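# Place the wooden crate onto its stand

## Task

Move the wooden crate so it sits on its stand and stays there without the robot, never letting it drop along the way.

## Robot and tools

Robot: two arms, left_arm and right_arm, each with a parallel two-finger gripper and a wrist camera. In the scene frame the origin is level with the table top, halfway between the arms' nominal mounts; +x points out over the table, +z up, and left_arm is on the +y side (arm names do not match image sides). Real mounts: left_arm root at (+0.004, +0.343, +0.033) m, right_arm at (+0.002, -0.356, +0.023) m, each yawed very slightly.

Frames: hand positions, orientations, velocities, targets and wrist-camera poses in results are in that arm's own base frame. Fixed cameras (cam_head_left, cam_head_right, cam_high) and the table use the scene frame. Motion offsets are along the current Hand target's own axes. The fingers point along the gripper's +z and open and close along its y. end_effector_position is the spot between the finger pads, about 1 cm short of the tips. Reported poses may be off by a few cm, more at long reach.

execute_actions(actions, cameras): actions is a list of actions; each action is a list of up to 15 rows, one row per 1/30 s step, and a short action repeats its final row to fill 15 steps. Every row is one list of 14 numbers in [-1, 1] covering both arms: left_arm dx, dy, dz, rx, ry, rz, opening, then right_arm in the same order. dx..rz are an offset, not a pose, measured from that arm's Hand target as it was when the action began (every row counts from there, not from the prior row; a new action or call starts from the updated Hand target, so the same offset moves again). Scale: 1.0 = 0.6 m or 180 degrees; rx, ry, rz form a single rotation vector. opening is absolute: +1 fully open (0.093 m), -1 closed. Six zeros re-request the current Hand target; a 0 opening is a real command, so resend the current opening to leave a gripper alone. An empty actions list returns state with all camera images.

move(target, speed, blend, opening_speed, grip_force, blocking, cameras): target is one 14-number row as above, or a list of up to 15 such rows; every row is an offset from the same starting Hand targets. Paths are straight lines, end together, last 0.5 to 10 s, and do not avoid obstacles or the other arm. speed: top speed in m/s, 0.002 to 2.9, default 0.25 (rotation up to twice that in rad/s), one value or one per target. blend: corner rounding in metres per target; 0 stops at each. opening_speed: rate of the opening command per second on the -1..+1 scale, at least 0.2. grip_force: per-pad force limit in N, 10 to 50 (50 = full), one value or one per arm; it persists, and lower values close slowly. blocking=false returns after about 0.5 s while motion continues. The result adds a move: line giving the ending (done, off_target, moving, held, fault) and limits (paced = pose clipped, held = steps withheld). done means within 10 mm and 2 degrees; neither done nor off_target says anything about contact. Avoid paths passing near an arm's own base; go around it.

wait(seconds 0 to 10) lets time pass holding commands. stop() brakes a running move. zoom_image(camera, region [x0, y0, x1, y1], at most 504 by 504 px, origin top-left) enlarges part of a camera's newest image. read_manual gives licence texts only. finished_scene(scene) ends the scene irreversibly; only call it once the crate rests on its stand unaided.

Results: end_effector_position (m) and end_effector_quat_wxyz, Hand target (the last commanded pose after clipping; next offsets start here), Tool commands, grip_measured, Joint positions (last entry = finger opening in m, floored at 0), Joint velocities (may be omitted or say within noise), and joint torques (include the arm's weight, have offsets and noise; the first three wrap at ±28 N m). Cameras: cam_head_left, cam_head_right, cam_high, cam_left_wrist, cam_right_wrist, all 672x504; calibrations may be off slightly.

Control behaviour: each step the commanded orientation is limited to 40 degrees from the measured one. Friction and gravity can leave the gripper short, low or tilted; small moves may not happen or may go sideways. After each move check the pose and correct tilt or shortfall with a further offset. An arm blocked by something keeps pushing until you command it back past its gripper.

Gripping: grip_measured is on the opening scale. Pads meet near -0.94; each mm of object width adds about 0.0208. For a firm hold on a rigid flat object send a number at least 0.24 below the reading for its width and keep sending it; to release send a value well above that reading. Readings may be up to about 0.02 high. Pads give roughly 50 to 65 N each.

Avoid: dropping the crate or releasing it while moving, fast or hard contact with the table or fixed objects, leaving anything off the table, arms or grippers hitting or pinching each other (can fail the task), strain on the wrist-camera cables, and long stretched-out holds that heat motors (MOTOR HOT at 75 °C; at 90 °C the arm folds and stops). Loose objects may occasionally get nudged.

Each tool is called after "Call:" by a JSON object that holds its "name" and its "arguments", one argument or row to a line.

## Session

Call:
{"name": "execute_actions", "arguments": {
  "actions": []
}}

Scene clock: 0.00 s.
left_arm: end_effector_position=(+0.3799, +0.0101, +0.0850) grip_measured=+1.000 end_effector_quat_wxyz=(+0.580, -0.048, +0.811, +0.062) | right_arm: end_effector_position=(+0.3837, +0.0280, +0.0721) grip_measured=+1.000 end_effector_quat_wxyz=(+0.549, -0.048, +0.832, +0.069)
Joint positions: left_arm=[-0.073 1.571 0.317 0.92 -0.227 -0.03 0.093] | right_arm=[-0.001 1.589 0.358 0.826 -0.17 -0.004 0.093]
Joint velocities: within noise
Joint torques (N m): no reading
Heat: left arm: 26 °C; right arm: 30 °C.
Hand target: left_arm +0.3830, +0.0099, +0.0916; +0.588, -0.049, +0.805, +0.061 | right_arm +0.3865, +0.0280, +0.0778; +0.556, -0.048, +0.827, +0.069
Tool commands: left_gripper/opening=+1.0 right_gripper/opening=+1.0

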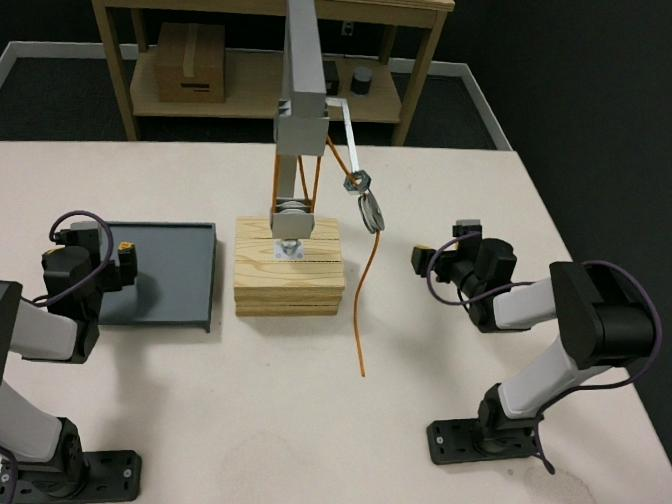

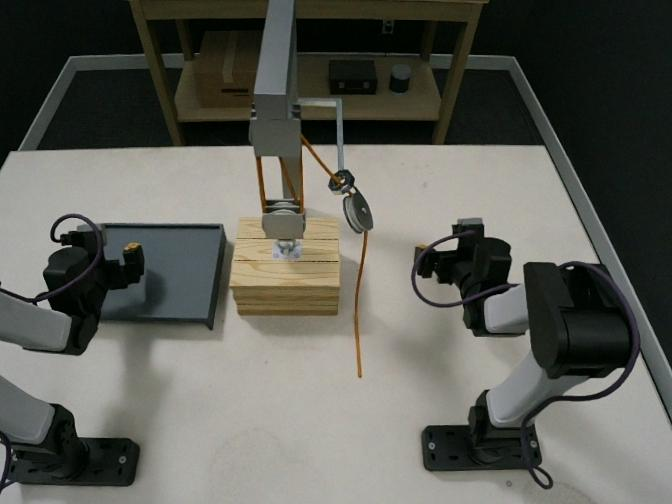

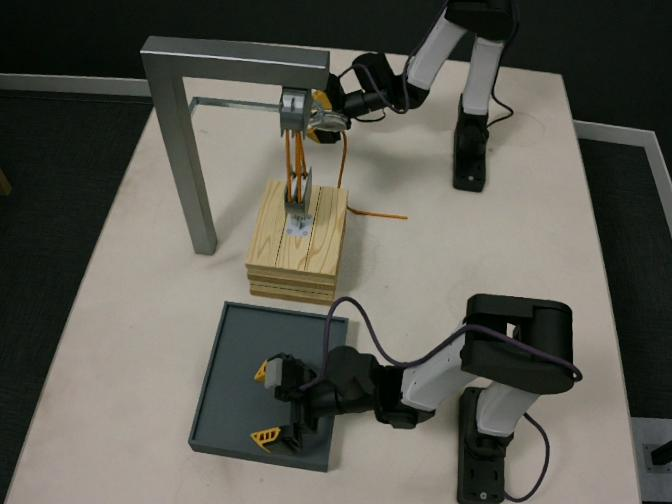

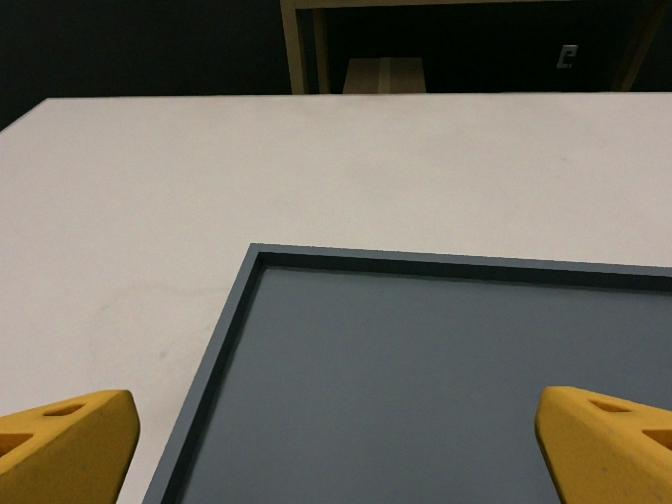

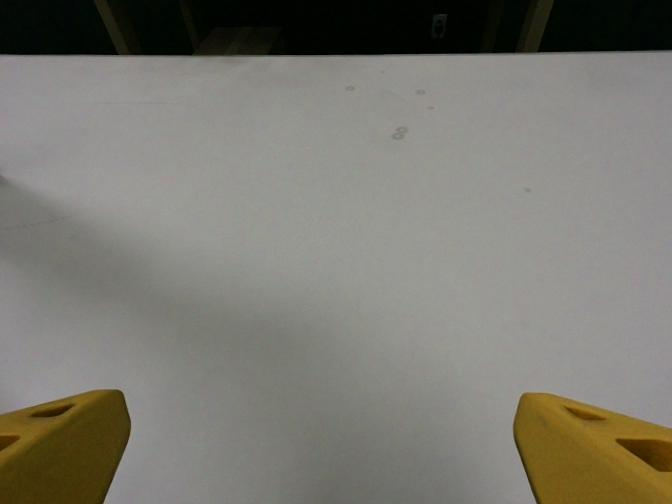

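Call:
{"name": "zoom_image", "arguments": {
  "camera": "cam_head_left",
  "region": [200, 60, 420, 390]
}}

Call:
{"name": "zoom_image", "arguments": {
  "camera": "cam_head_right",
  "region": [200, 60, 420, 390]
}}

Call:
{"name": "zoom_image", "arguments": {
  "camera": "cam_high",
  "region": [130, 20, 430, 320]
}}

Call:
{"name": "zoom_image", "arguments": {
  "camera": "cam_head_left",
  "region": [40, 190, 380, 360]
}}

Scaled by 1.527 from the camera's 672x504 image, which has a finer 960x720 frame.

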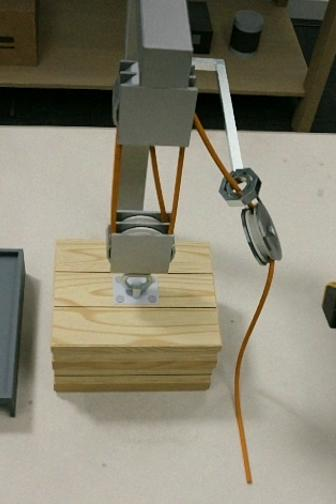

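Scaled by 1.527 from the camera's 672x504 image, which has a finer 960x720 frame.

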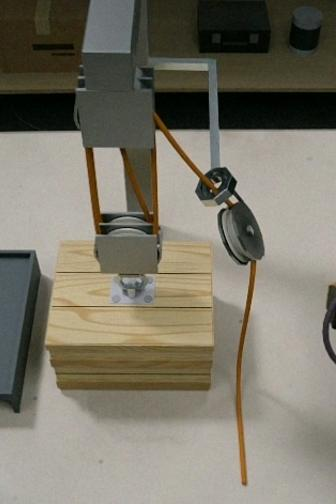

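Scaled by 1.680 from the camera's 672x504 image, which has a finer 960x720 frame.

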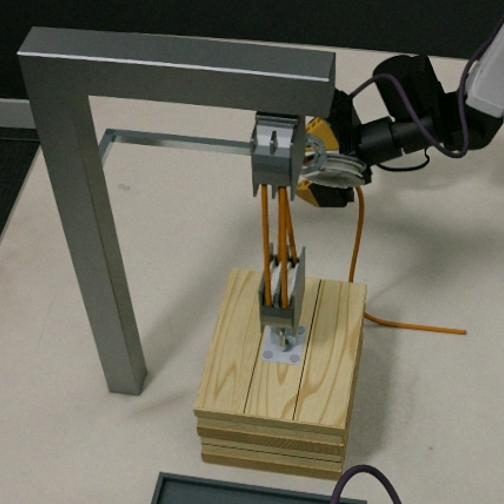

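Scaled by 1.482 from the camera's 672x504 image, which has a finer 960x720 frame.

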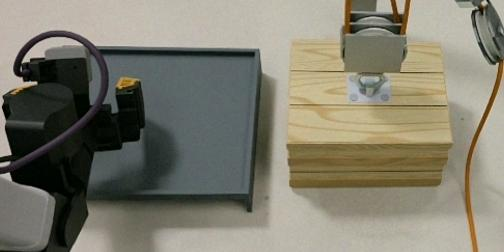

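Call:
{"name": "move", "arguments": {
  "target": [0,0,0,0,0,0,1, -0.0217,0.2072,-0.2347,-0.2573,0.0169,-0.1034,1],
  "cameras": ["all"]
}}

Scene clock: 47.83 s.
left_arm: end_effector_position=(+0.3799, +0.0101, +0.0850) grip_measured=+1.000 end_effector_quat_wxyz=(+0.580, -0.048, +0.811, +0.062) | right_arm: end_effector_position=(+0.2401, +0.1237, +0.1346) grip_measured=+1.000 end_effector_quat_wxyz=(+0.459, -0.376, +0.747, +0.300)
Joint positions: left_arm=[-0.073 1.571 0.317 0.92 -0.227 -0.03 0.093] | right_arm=[-0.061 0.965 0.413 -0.217 -0.961 -0.56 0.093]
Joint torques (N m): left_arm=[0.38 -5.27 6.04 2.12 -0.04 0.01] | right_arm=[0.87 -1.91 9.11 1.39 -0.7 -0.12]
Heat: left arm: 34 °C; right arm: 34 °C.
Hand target: left_arm +0.3830, +0.0099, +0.0916; +0.588, -0.049, +0.805, +0.061 | right_arm +0.2434, +0.1270, +0.1498; +0.474, -0.393, +0.729, +0.298
Off the commanded pose: left_arm 0.007 m, 1 deg | right_arm 0.016 m, 3 deg.
move: off_target (right_arm)
camera_calibration:
cam_right_wrist: T_world_to_cam=[[0.838864, -0.538423, -0.0800509, -0.126176], [-0.450897, -0.604919, -0.656326, 0.310619], [0.304957, 0.586663, -0.750218, 0.0422854], [0, 0, 0, 1]] pos_world=[0.233006, 0.0951559, 0.22549]

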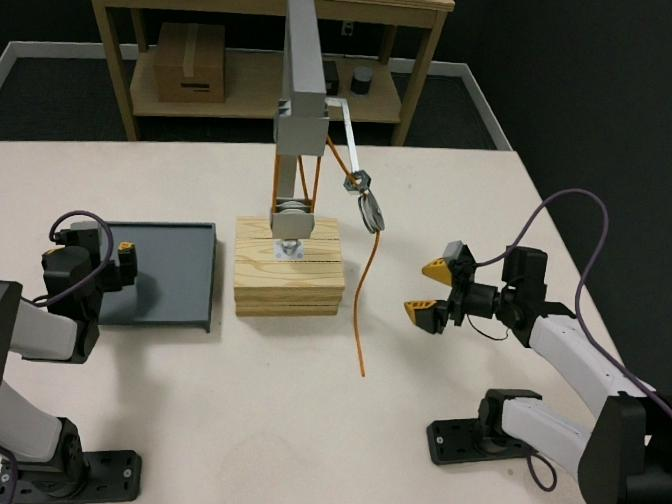

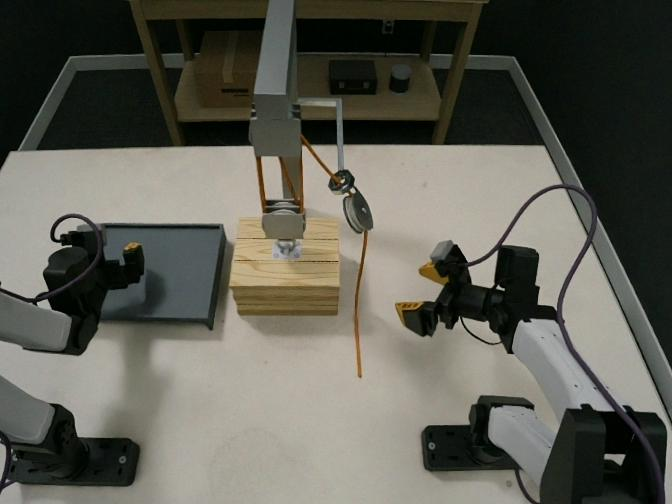

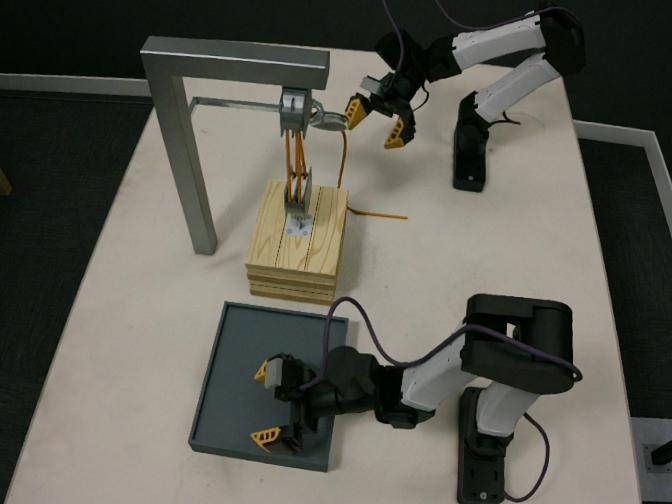

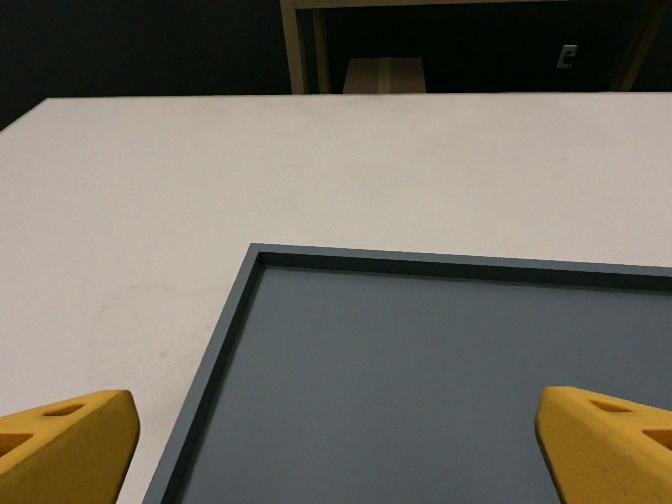

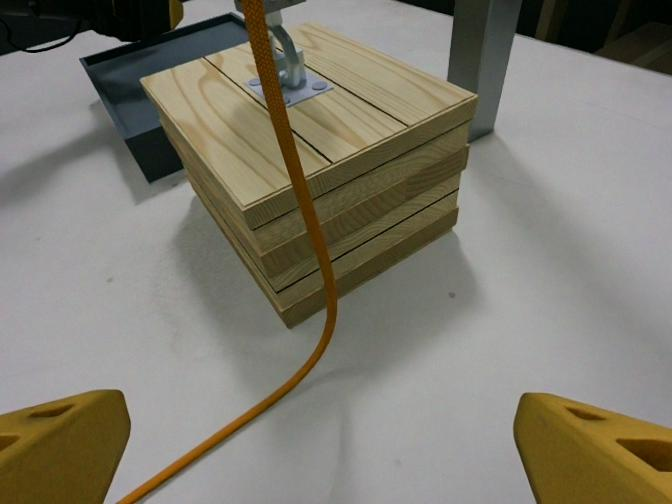

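Call:
{"name": "move", "arguments": {
  "target": [0,0,0,0,0,0,1, -0.0405,0.0135,0.146,0,0,0,1],
  "speed": 0.15,
  "cameras": ["all"]
}}

Scene clock: 57.90 s.
left_arm: end_effector_position=(+0.3799, +0.0101, +0.0850) grip_measured=+1.000 end_effector_quat_wxyz=(+0.580, -0.048, +0.811, +0.062) | right_arm: end_effector_position=(+0.2723, +0.2048, +0.1283) grip_measured=+1.000 end_effector_quat_wxyz=(+0.460, -0.396, +0.735, +0.302)
Joint positions: left_arm=[-0.073 1.571 0.317 0.92 -0.227 -0.03 0.093] | right_arm=[0.333 1.223 0.442 0.253 -0.671 -0.26 0.093]
Joint torques (N m): left_arm=[0.4 -5.18 6.05 2.15 -0.06 0.03] | right_arm=[0.92 -2.33 8.91 1.9 -0.08 0.16]
Heat: left arm: 35 °C; right arm: 37 °C.
Hand target: left_arm +0.3830, +0.0099, +0.0916; +0.588, -0.049, +0.805, +0.061 | right_arm +0.2824, +0.2089, +0.1402; +0.474, -0.393, +0.729, +0.298
Off the commanded pose: left_arm 0.007 m, 1 deg | right_arm 0.016 m, 2 deg.
move: off_target (right_arm)
camera_calibration:
cam_right_wrist: T_world_to_cam=[[0.861216, -0.504898, -0.0581807, -0.125796], [-0.412101, -0.626719, -0.66136, 0.3646], [0.297457, 0.59355, -0.747809, -0.0195841], [0, 0, 0, 1]] pos_world=[0.264415, 0.176612, 0.219168]

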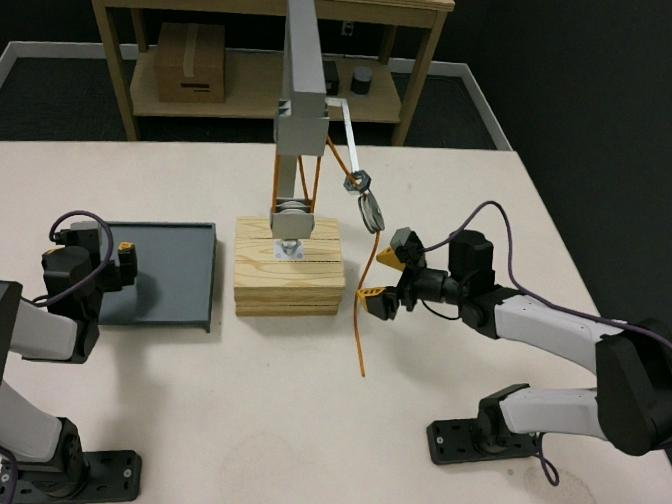

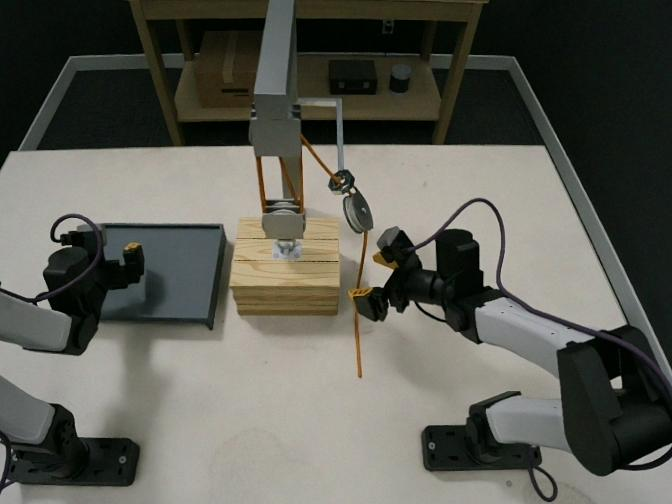

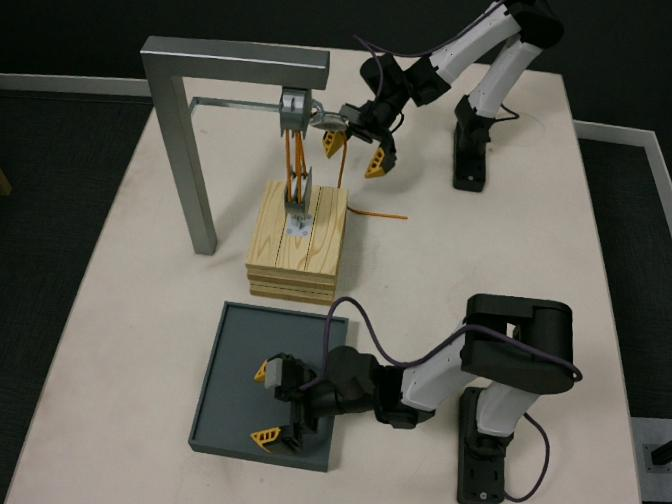

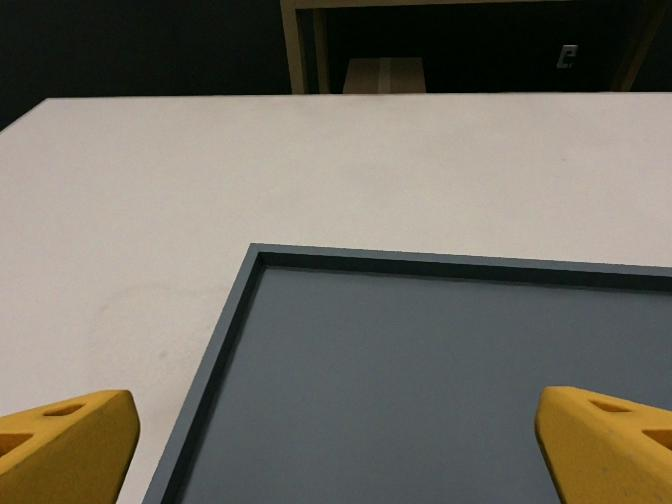

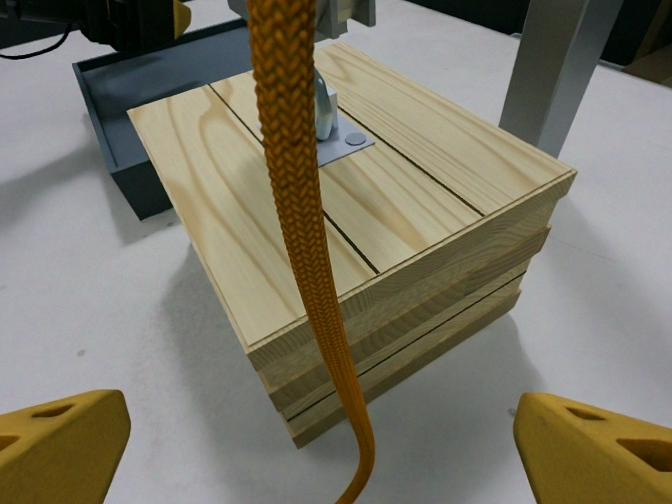

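Call:
{"name": "move", "arguments": {
  "target": [0,0,0,0,0,0,1, -0.0155,-0.012,0.0387,0,0,0,1],
  "speed": 0.1,
  "cameras": ["cam_right_wrist","cam_head_right","cam_high"]
}}

Scene clock: 64.70 s.
left_arm: end_effector_position=(+0.3799, +0.0101, +0.0850) grip_measured=+1.000 end_effector_quat_wxyz=(+0.580, -0.048, +0.811, +0.062) | right_arm: end_effector_position=(+0.2890, +0.2207, +0.1244) grip_measured=+1.000 end_effector_quat_wxyz=(+0.453, -0.396, +0.739, +0.303)
Joint positions: left_arm=[-0.073 1.571 0.317 0.92 -0.227 -0.03 0.093] | right_arm=[0.373 1.338 0.508 0.301 -0.636 -0.237 0.093]
Joint torques (N m): left_arm=[0.61 -5.18 6.06 2.11 -0.02 0.02] | right_arm=[1.1 -3.18 9.06 2.04 -0.06 0.18]
Heat: left arm: 35 °C; right arm: 39 °C.
Hand target: left_arm +0.3830, +0.0099, +0.0916; +0.588, -0.049, +0.805, +0.061 | right_arm +0.3015, +0.2266, +0.1397; +0.474, -0.393, +0.729, +0.298
Off the commanded pose: left_arm 0.007 m, 1 deg | right_arm 0.021 m, 3 deg.
move: off_target (right_arm)
camera_calibration:
cam_right_wrist: T_world_to_cam=[[0.861028, -0.504165, -0.0666872, -0.131435], [-0.420545, -0.632136, -0.650805, 0.381151], [0.285958, 0.588406, -0.756311, -0.0313385], [0, 0, 0, 1]] pos_world=[0.282422, 0.193114, 0.215588]
Images, in order (width x height): cam_head_right 672x504, cam_high 672x504, cam_right_wrist 672x504.

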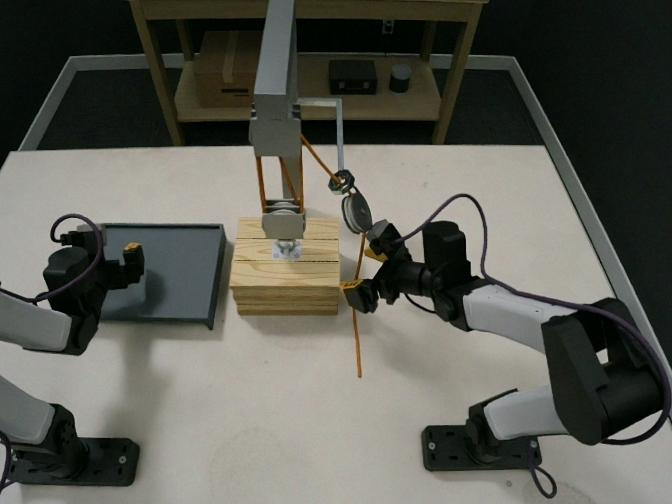

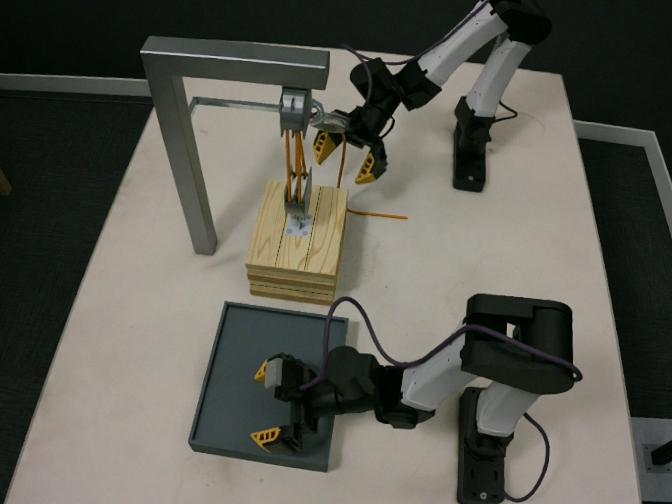

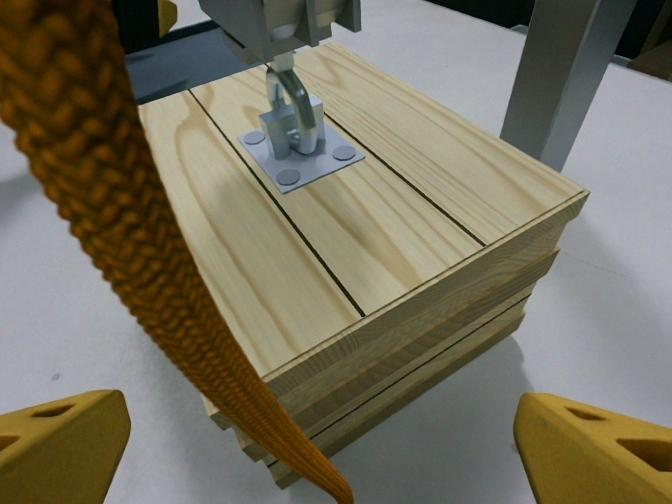

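Call:
{"name": "move", "arguments": {
  "target": [0,0,0,0,0,0,1, 0,0,0,0,0,0,-1],
  "opening_speed": 1.5,
  "cameras": ["cam_right_wrist","cam_head_right","cam_high"]
}}

Scene clock: 68.33 s.
left_arm: end_effector_position=(+0.3799, +0.0101, +0.0850) grip_measured=+1.000 end_effector_quat_wxyz=(+0.580, -0.048, +0.811, +0.062) | right_arm: end_effector_position=(+0.2890, +0.2207, +0.1244) grip_measured=-0.949 end_effector_quat_wxyz=(+0.453, -0.396, +0.739, +0.303)
Joint positions: left_arm=[-0.073 1.571 0.317 0.92 -0.227 -0.03 0.093] | right_arm=[0.373 1.338 0.508 0.301 -0.636 -0.237 0]
Joint torques (N m): left_arm=[0.49 -5.01 6.01 2.12 -0.03 0.03] | right_arm=[1.09 -3.21 9.06 2.05 -0.05 0.19]
Heat: left arm: 36 °C; right arm: 39 °C.
Hand target: left_arm +0.3830, +0.0099, +0.0916; +0.588, -0.049, +0.805, +0.061 | right_arm +0.3015, +0.2266, +0.1397; +0.474, -0.393, +0.729, +0.298
Off the commanded pose: left_arm 0.007 m, 1 deg | right_arm 0.021 m, 3 deg.
move: off_target (right_arm)
camera_calibration:
cam_right_wrist: T_world_to_cam=[[0.861028, -0.504165, -0.0666872, -0.131435], [-0.420545, -0.632136, -0.650805, 0.381151], [0.285958, 0.588406, -0.756311, -0.0313385], [0, 0, 0, 1]] pos_world=[0.282422, 0.193114, 0.215588]
Images, in order (width x height): cam_head_right 672x504, cam_high 672x504, cam_right_wrist 672x504.

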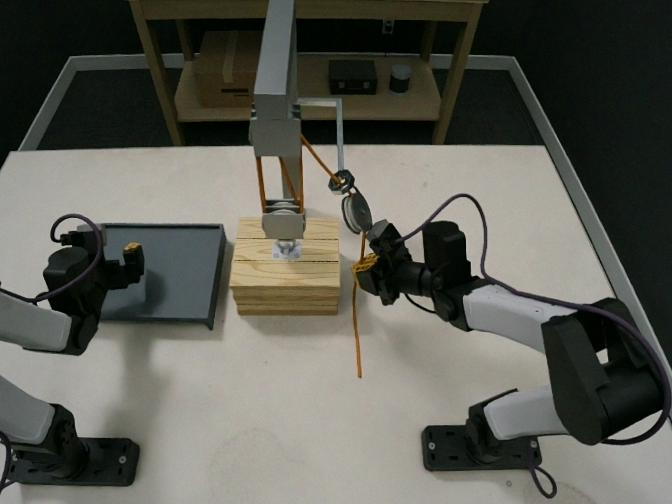

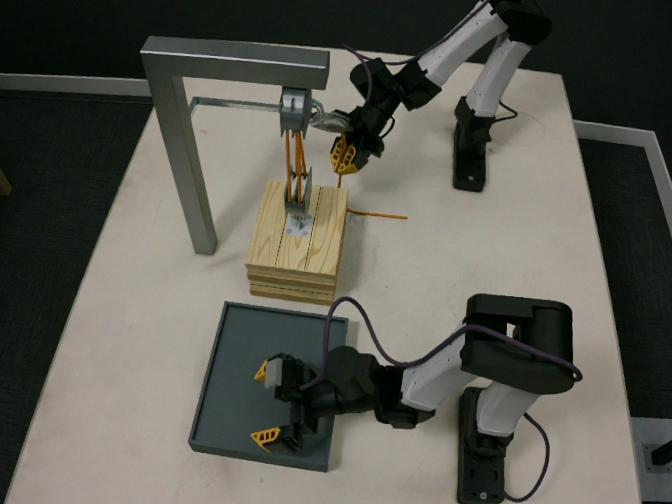

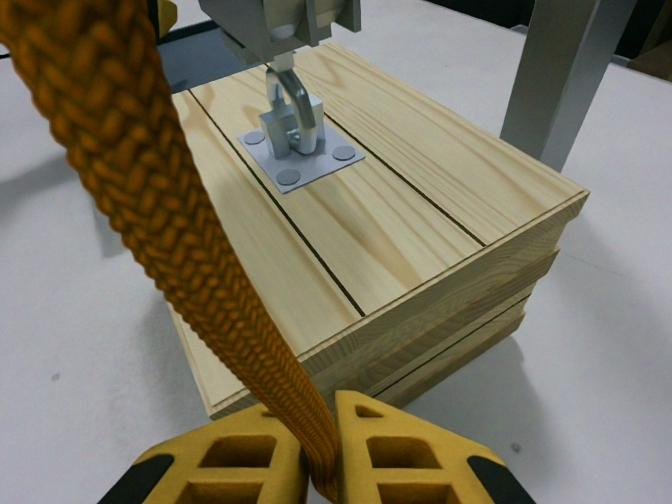

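Call:
{"name": "move", "arguments": {
  "target": [0,0,0,0,0,0,1, 0.1388,-0.1227,-0.1195,0.1028,-0.0069,0.0413,-1],
  "speed": 0.08,
  "cameras": ["all"]
}}

Scene clock: 75.00 s.
left_arm: end_effector_position=(+0.3799, +0.0101, +0.0850) grip_measured=+1.000 end_effector_quat_wxyz=(+0.580, -0.048, +0.811, +0.062) | right_arm: end_effector_position=(+0.3090, +0.1349, +0.1461) grip_measured=-0.961 end_effector_quat_wxyz=(+0.597, -0.328, +0.694, +0.234)
Joint positions: left_arm=[-0.073 1.571 0.317 0.92 -0.227 -0.03 0.093] | right_arm=[0.073 1.256 0.273 0.743 -0.728 -0.23 0]
Joint torques (N m): left_arm=[0.5 -5.05 5.9 2.13 -0.05 0.02] | right_arm=[-3.23 -0.88 1.74 0.25 0.93 0.11]
Heat: left arm: 36 °C; right arm: 39 °C.
Hand target: left_arm +0.3830, +0.0099, +0.0916; +0.588, -0.049, +0.805, +0.061 | right_arm +0.3116, +0.1067, +0.0849; +0.519, -0.261, +0.786, +0.211
Off the commanded pose: left_arm 0.007 m, 1 deg | right_arm 0.067 m, 16 deg.
move: off_target (right_arm)
camera_calibration:
cam_right_wrist: T_world_to_cam=[[0.729583, -0.678181, 0.0881969, -0.149038], [-0.342729, -0.474174, -0.810984, 0.327484], [0.591815, 0.561453, -0.578382, -0.0870003], [0, 0, 0, 1]] pos_world=[0.272462, 0.103056, 0.22841]

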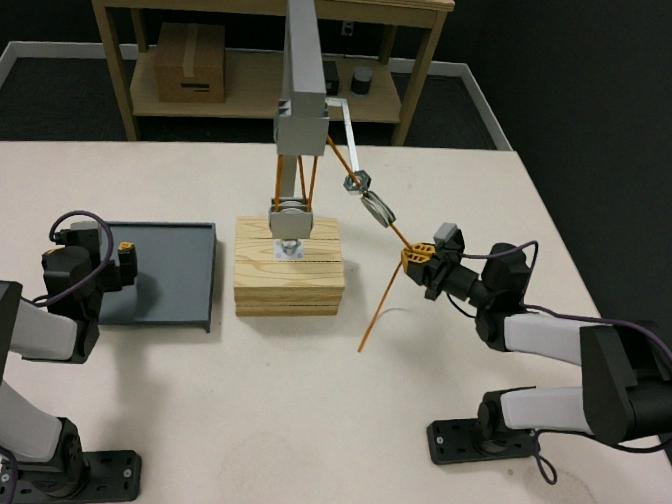

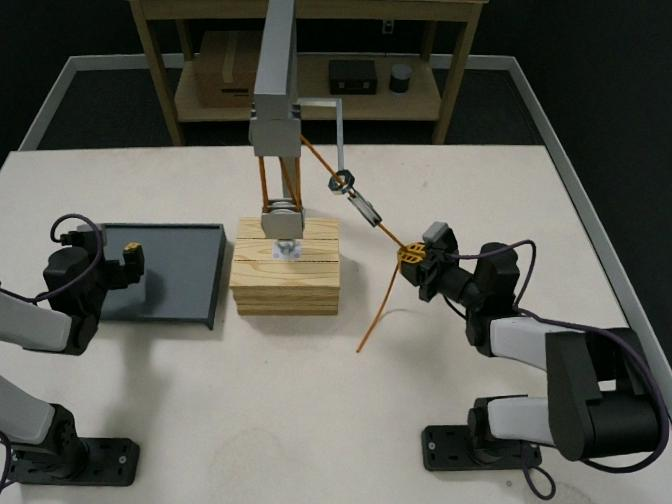

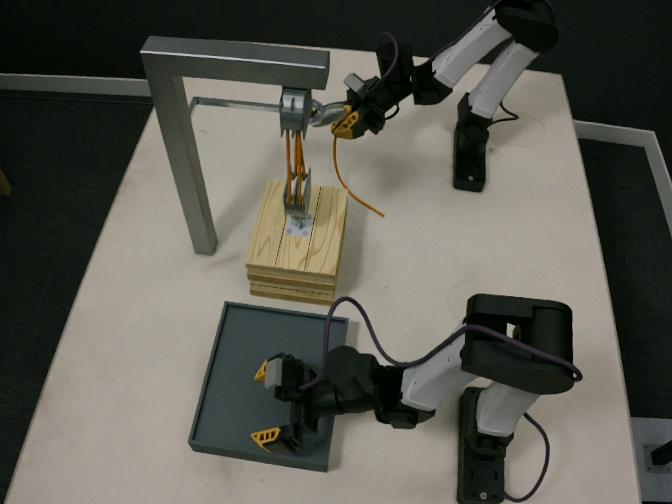

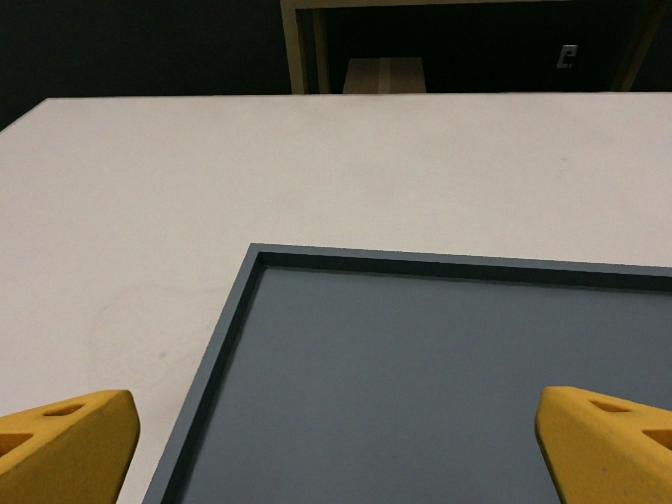

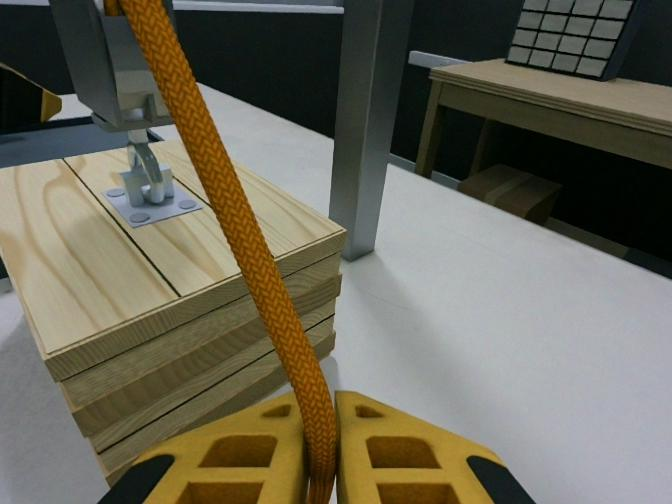

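Call:
{"name": "move", "arguments": {
  "target": [0,0,0,0,0,0,1, 0.1292,-0.246,-0.16,0.1028,-0.0067,0.0413,-1],
  "speed": 0.08,
  "cameras": ["cam_head_left","cam_head_right","cam_high","cam_right_wrist"]
}}

Scene clock: 82.50 s.
left_arm: end_effector_position=(+0.3799, +0.0101, +0.0850) grip_measured=+1.000 end_effector_quat_wxyz=(+0.580, -0.048, +0.811, +0.062) | right_arm: end_effector_position=(+0.3059, -0.0733, +0.0364) grip_measured=-0.972 end_effector_quat_wxyz=(+0.540, -0.112, +0.824, +0.130)
Joint positions: left_arm=[-0.073 1.571 0.317 0.92 -0.227 -0.03 0.093] | right_arm=[-0.679 1.658 0.284 0.679 -0.931 -0.487 0]
Joint torques (N m): left_arm=[0.55 -5 5.79 2.12 -0.01 0.01] | right_arm=[-0.28 -3.37 5.38 1.6 -0.4 -0.13]
Heat: left arm: 37 °C; right arm: 38 °C.
Hand target: left_arm +0.3830, +0.0099, +0.0916; +0.588, -0.049, +0.805, +0.061 | right_arm +0.3114, -0.0803, +0.0398; +0.548, -0.120, +0.820, +0.118
Off the commanded pose: left_arm 0.007 m, 1 deg | right_arm 0.010 m, 2 deg.
move: done
camera_calibration:
cam_right_wrist: T_world_to_cam=[[0.325063, -0.942945, -0.0720391, -0.168047], [-0.715987, -0.195626, -0.670144, 0.268163], [0.617816, 0.269418, -0.738727, -0.055279], [0, 0, 0, 1]] pos_world=[0.280779, -0.0911065, 0.126765]
Images, in order (width x height): cam_head_left 672x504, cam_head_right 672x504, cam_high 672x504, cam_right_wrist 672x504.

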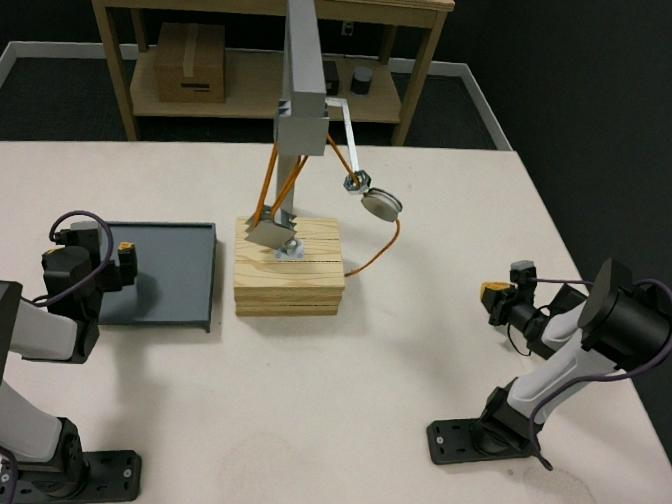

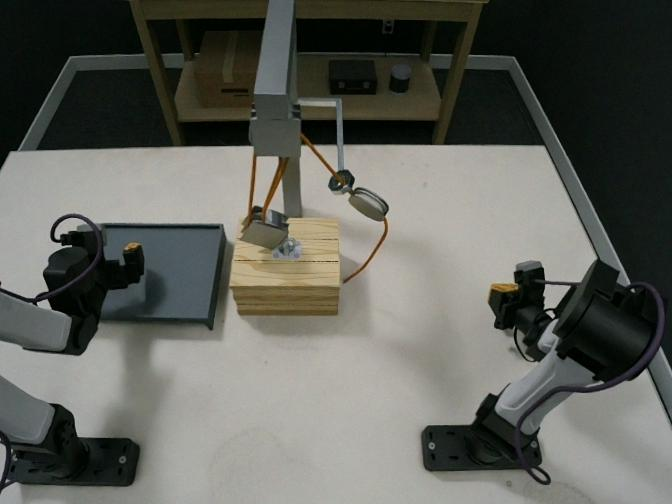

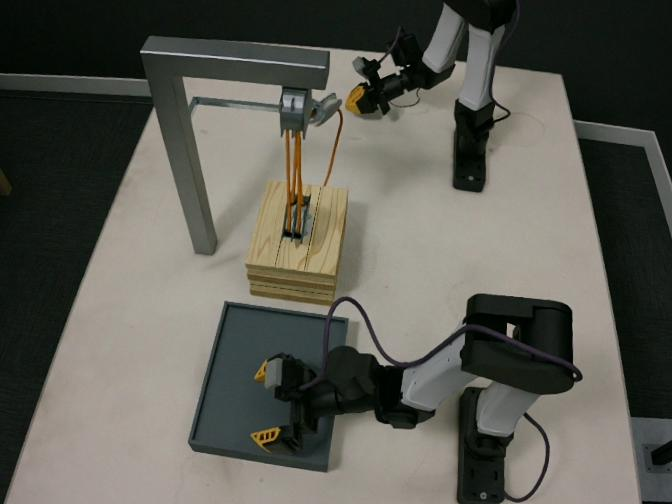

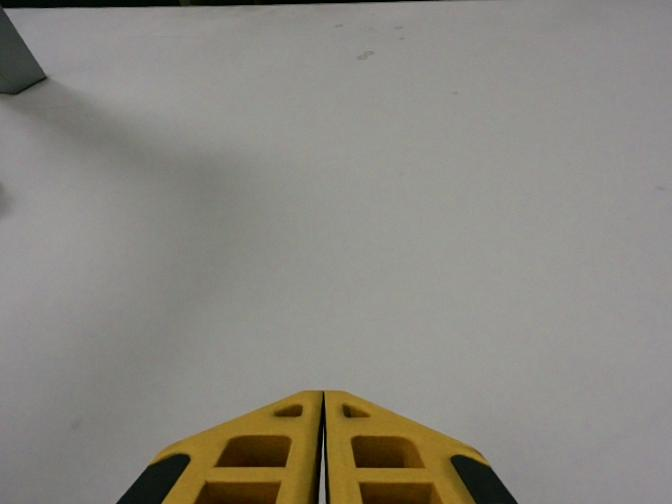

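Call:
{"name": "zoom_image", "arguments": {
  "camera": "cam_head_left",
  "region": [220, 90, 440, 330]
}}

Call:
{"name": "zoom_image", "arguments": {
  "camera": "cam_high",
  "region": [240, 70, 400, 320]
}}

Call:
{"name": "zoom_image", "arguments": {
  "camera": "cam_head_right",
  "region": [220, 90, 440, 330]
}}

Scaled by 2.100 from the camera's 672x504 image, which has a finer 960x720 frame.

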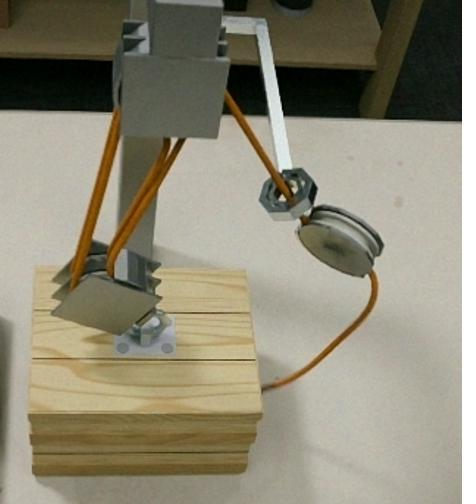

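Scaled by 2.016 from the camera's 672x504 image, which has a finer 960x720 frame.

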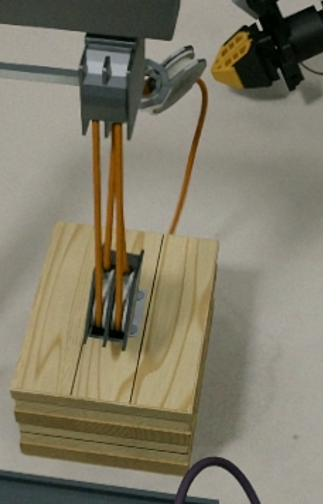

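Scaled by 2.100 from the camera's 672x504 image, which has a finer 960x720 frame.

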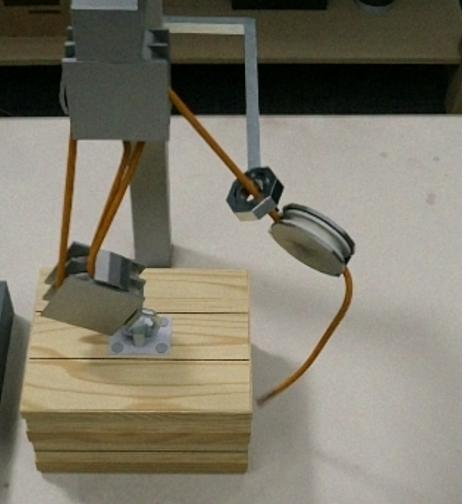

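Call:
{"name": "wait", "arguments": {
  "seconds": 0.5,
  "cameras": ["all"]
}}

Call:
{"name": "zoom_image", "arguments": {
  "camera": "cam_head_left",
  "region": [220, 90, 440, 330]
}}

Call:
{"name": "zoom_image", "arguments": {
  "camera": "cam_high",
  "region": [240, 70, 400, 320]
}}

Call:
{"name": "zoom_image", "arguments": {
  "camera": "cam_head_right",
  "region": [220, 90, 440, 330]
}}

Scene clock: 94.67 s.
left_arm: end_effector_position=(+0.3799, +0.0101, +0.0850) grip_measured=+1.000 end_effector_quat_wxyz=(+0.580, -0.048, +0.811, +0.062) | right_arm: end_effector_position=(+0.3059, -0.0733, +0.0364) grip_measured=-0.972 end_effector_quat_wxyz=(+0.540, -0.112, +0.824, +0.130)
Joint positions: left_arm=[-0.073 1.571 0.317 0.92 -0.227 -0.03 0.093] | right_arm=[-0.679 1.658 0.284 0.679 -0.931 -0.487 0]
Joint torques (N m): left_arm=[0.25 -5.03 6.05 2.11 0 0.05] | right_arm=[-0.28 -3.38 5.38 1.59 -0.41 -0.14]
Heat: left arm: 37 °C; right arm: 37 °C.
Hand target: left_arm +0.3830, +0.0099, +0.0916; +0.588, -0.049, +0.805, +0.061 | right_arm +0.3114, -0.0803, +0.0398; +0.548, -0.121, +0.820, +0.118
Tool commands: left_gripper/opening=+1.0 right_gripper/opening=-1.0
Off the commanded pose: left_arm 0.007 m, 1 deg | right_arm 0.010 m, 2 deg.
wait: 0.50 s; at rest from the start
camera_calibration:
cam_right_wrist: T_world_to_cam=[[0.325383, -0.94289, -0.0713111, -0.168224], [-0.715742, -0.196308, -0.670206, 0.268039], [0.617931, 0.269114, -0.738741, -0.0553375], [0, 0, 0, 1]] pos_world=[0.280779, -0.0911066, 0.126765]

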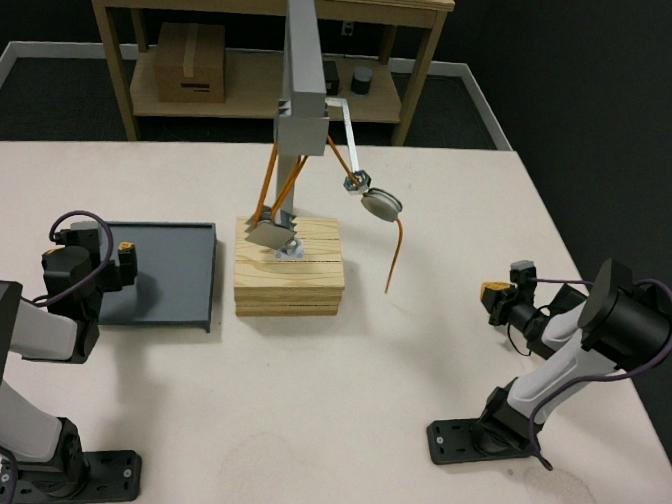

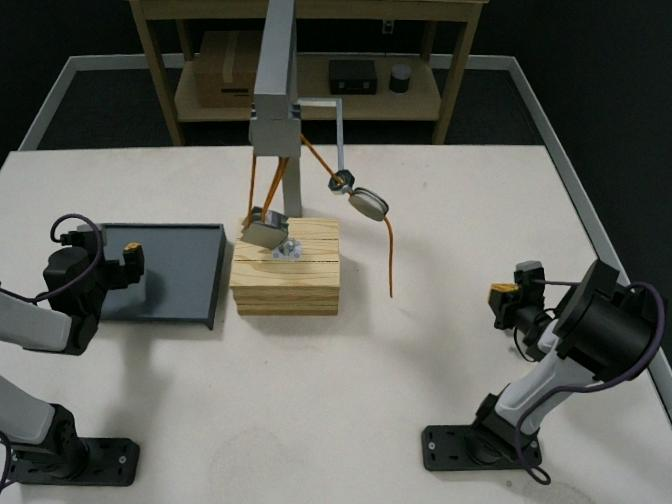

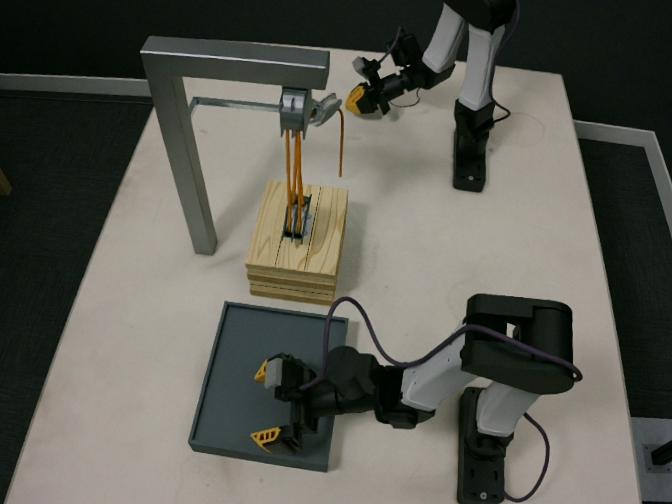

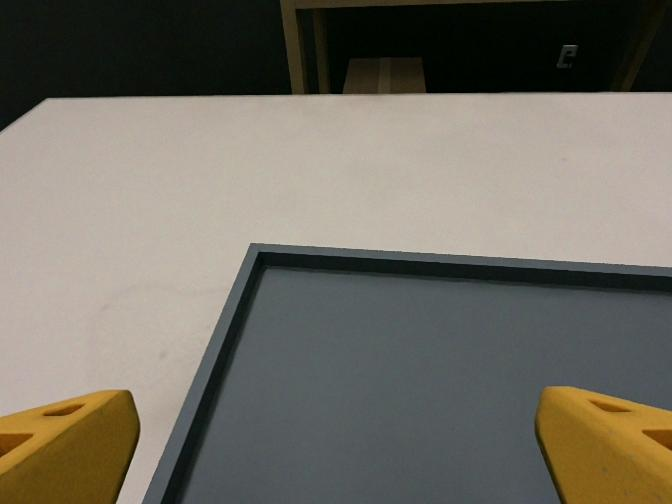

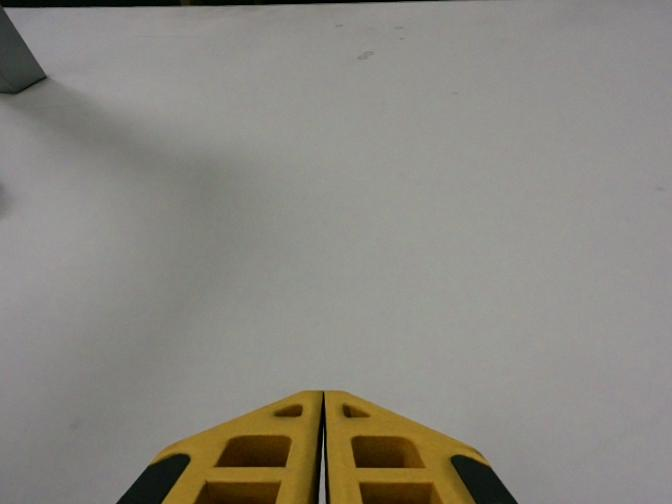

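Scaled by 2.100 from the camera's 672x504 image, which has a finer 960x720 frame.

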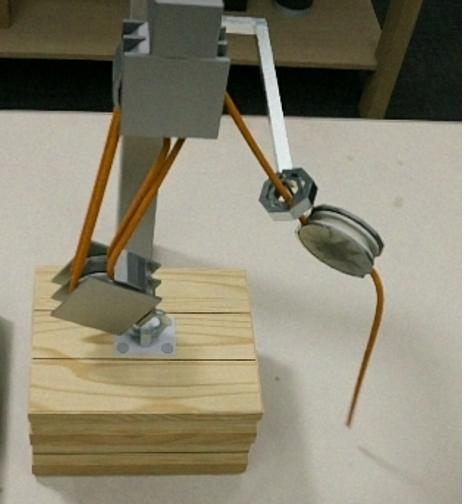

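Scaled by 2.016 from the camera's 672x504 image, which has a finer 960x720 frame.

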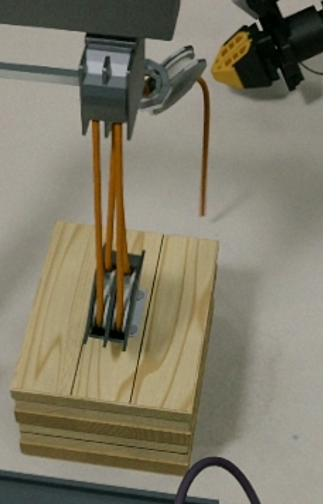

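Scaled by 2.100 from the camera's 672x504 image, which has a finer 960x720 frame.

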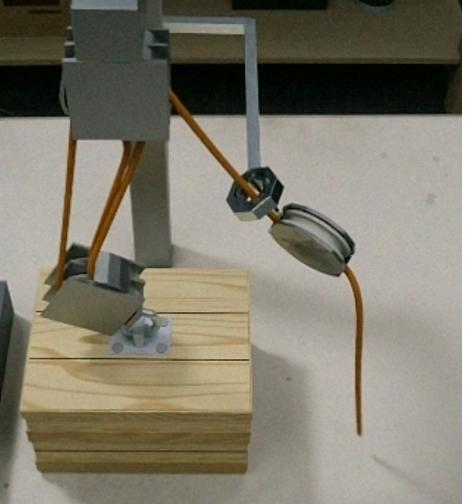

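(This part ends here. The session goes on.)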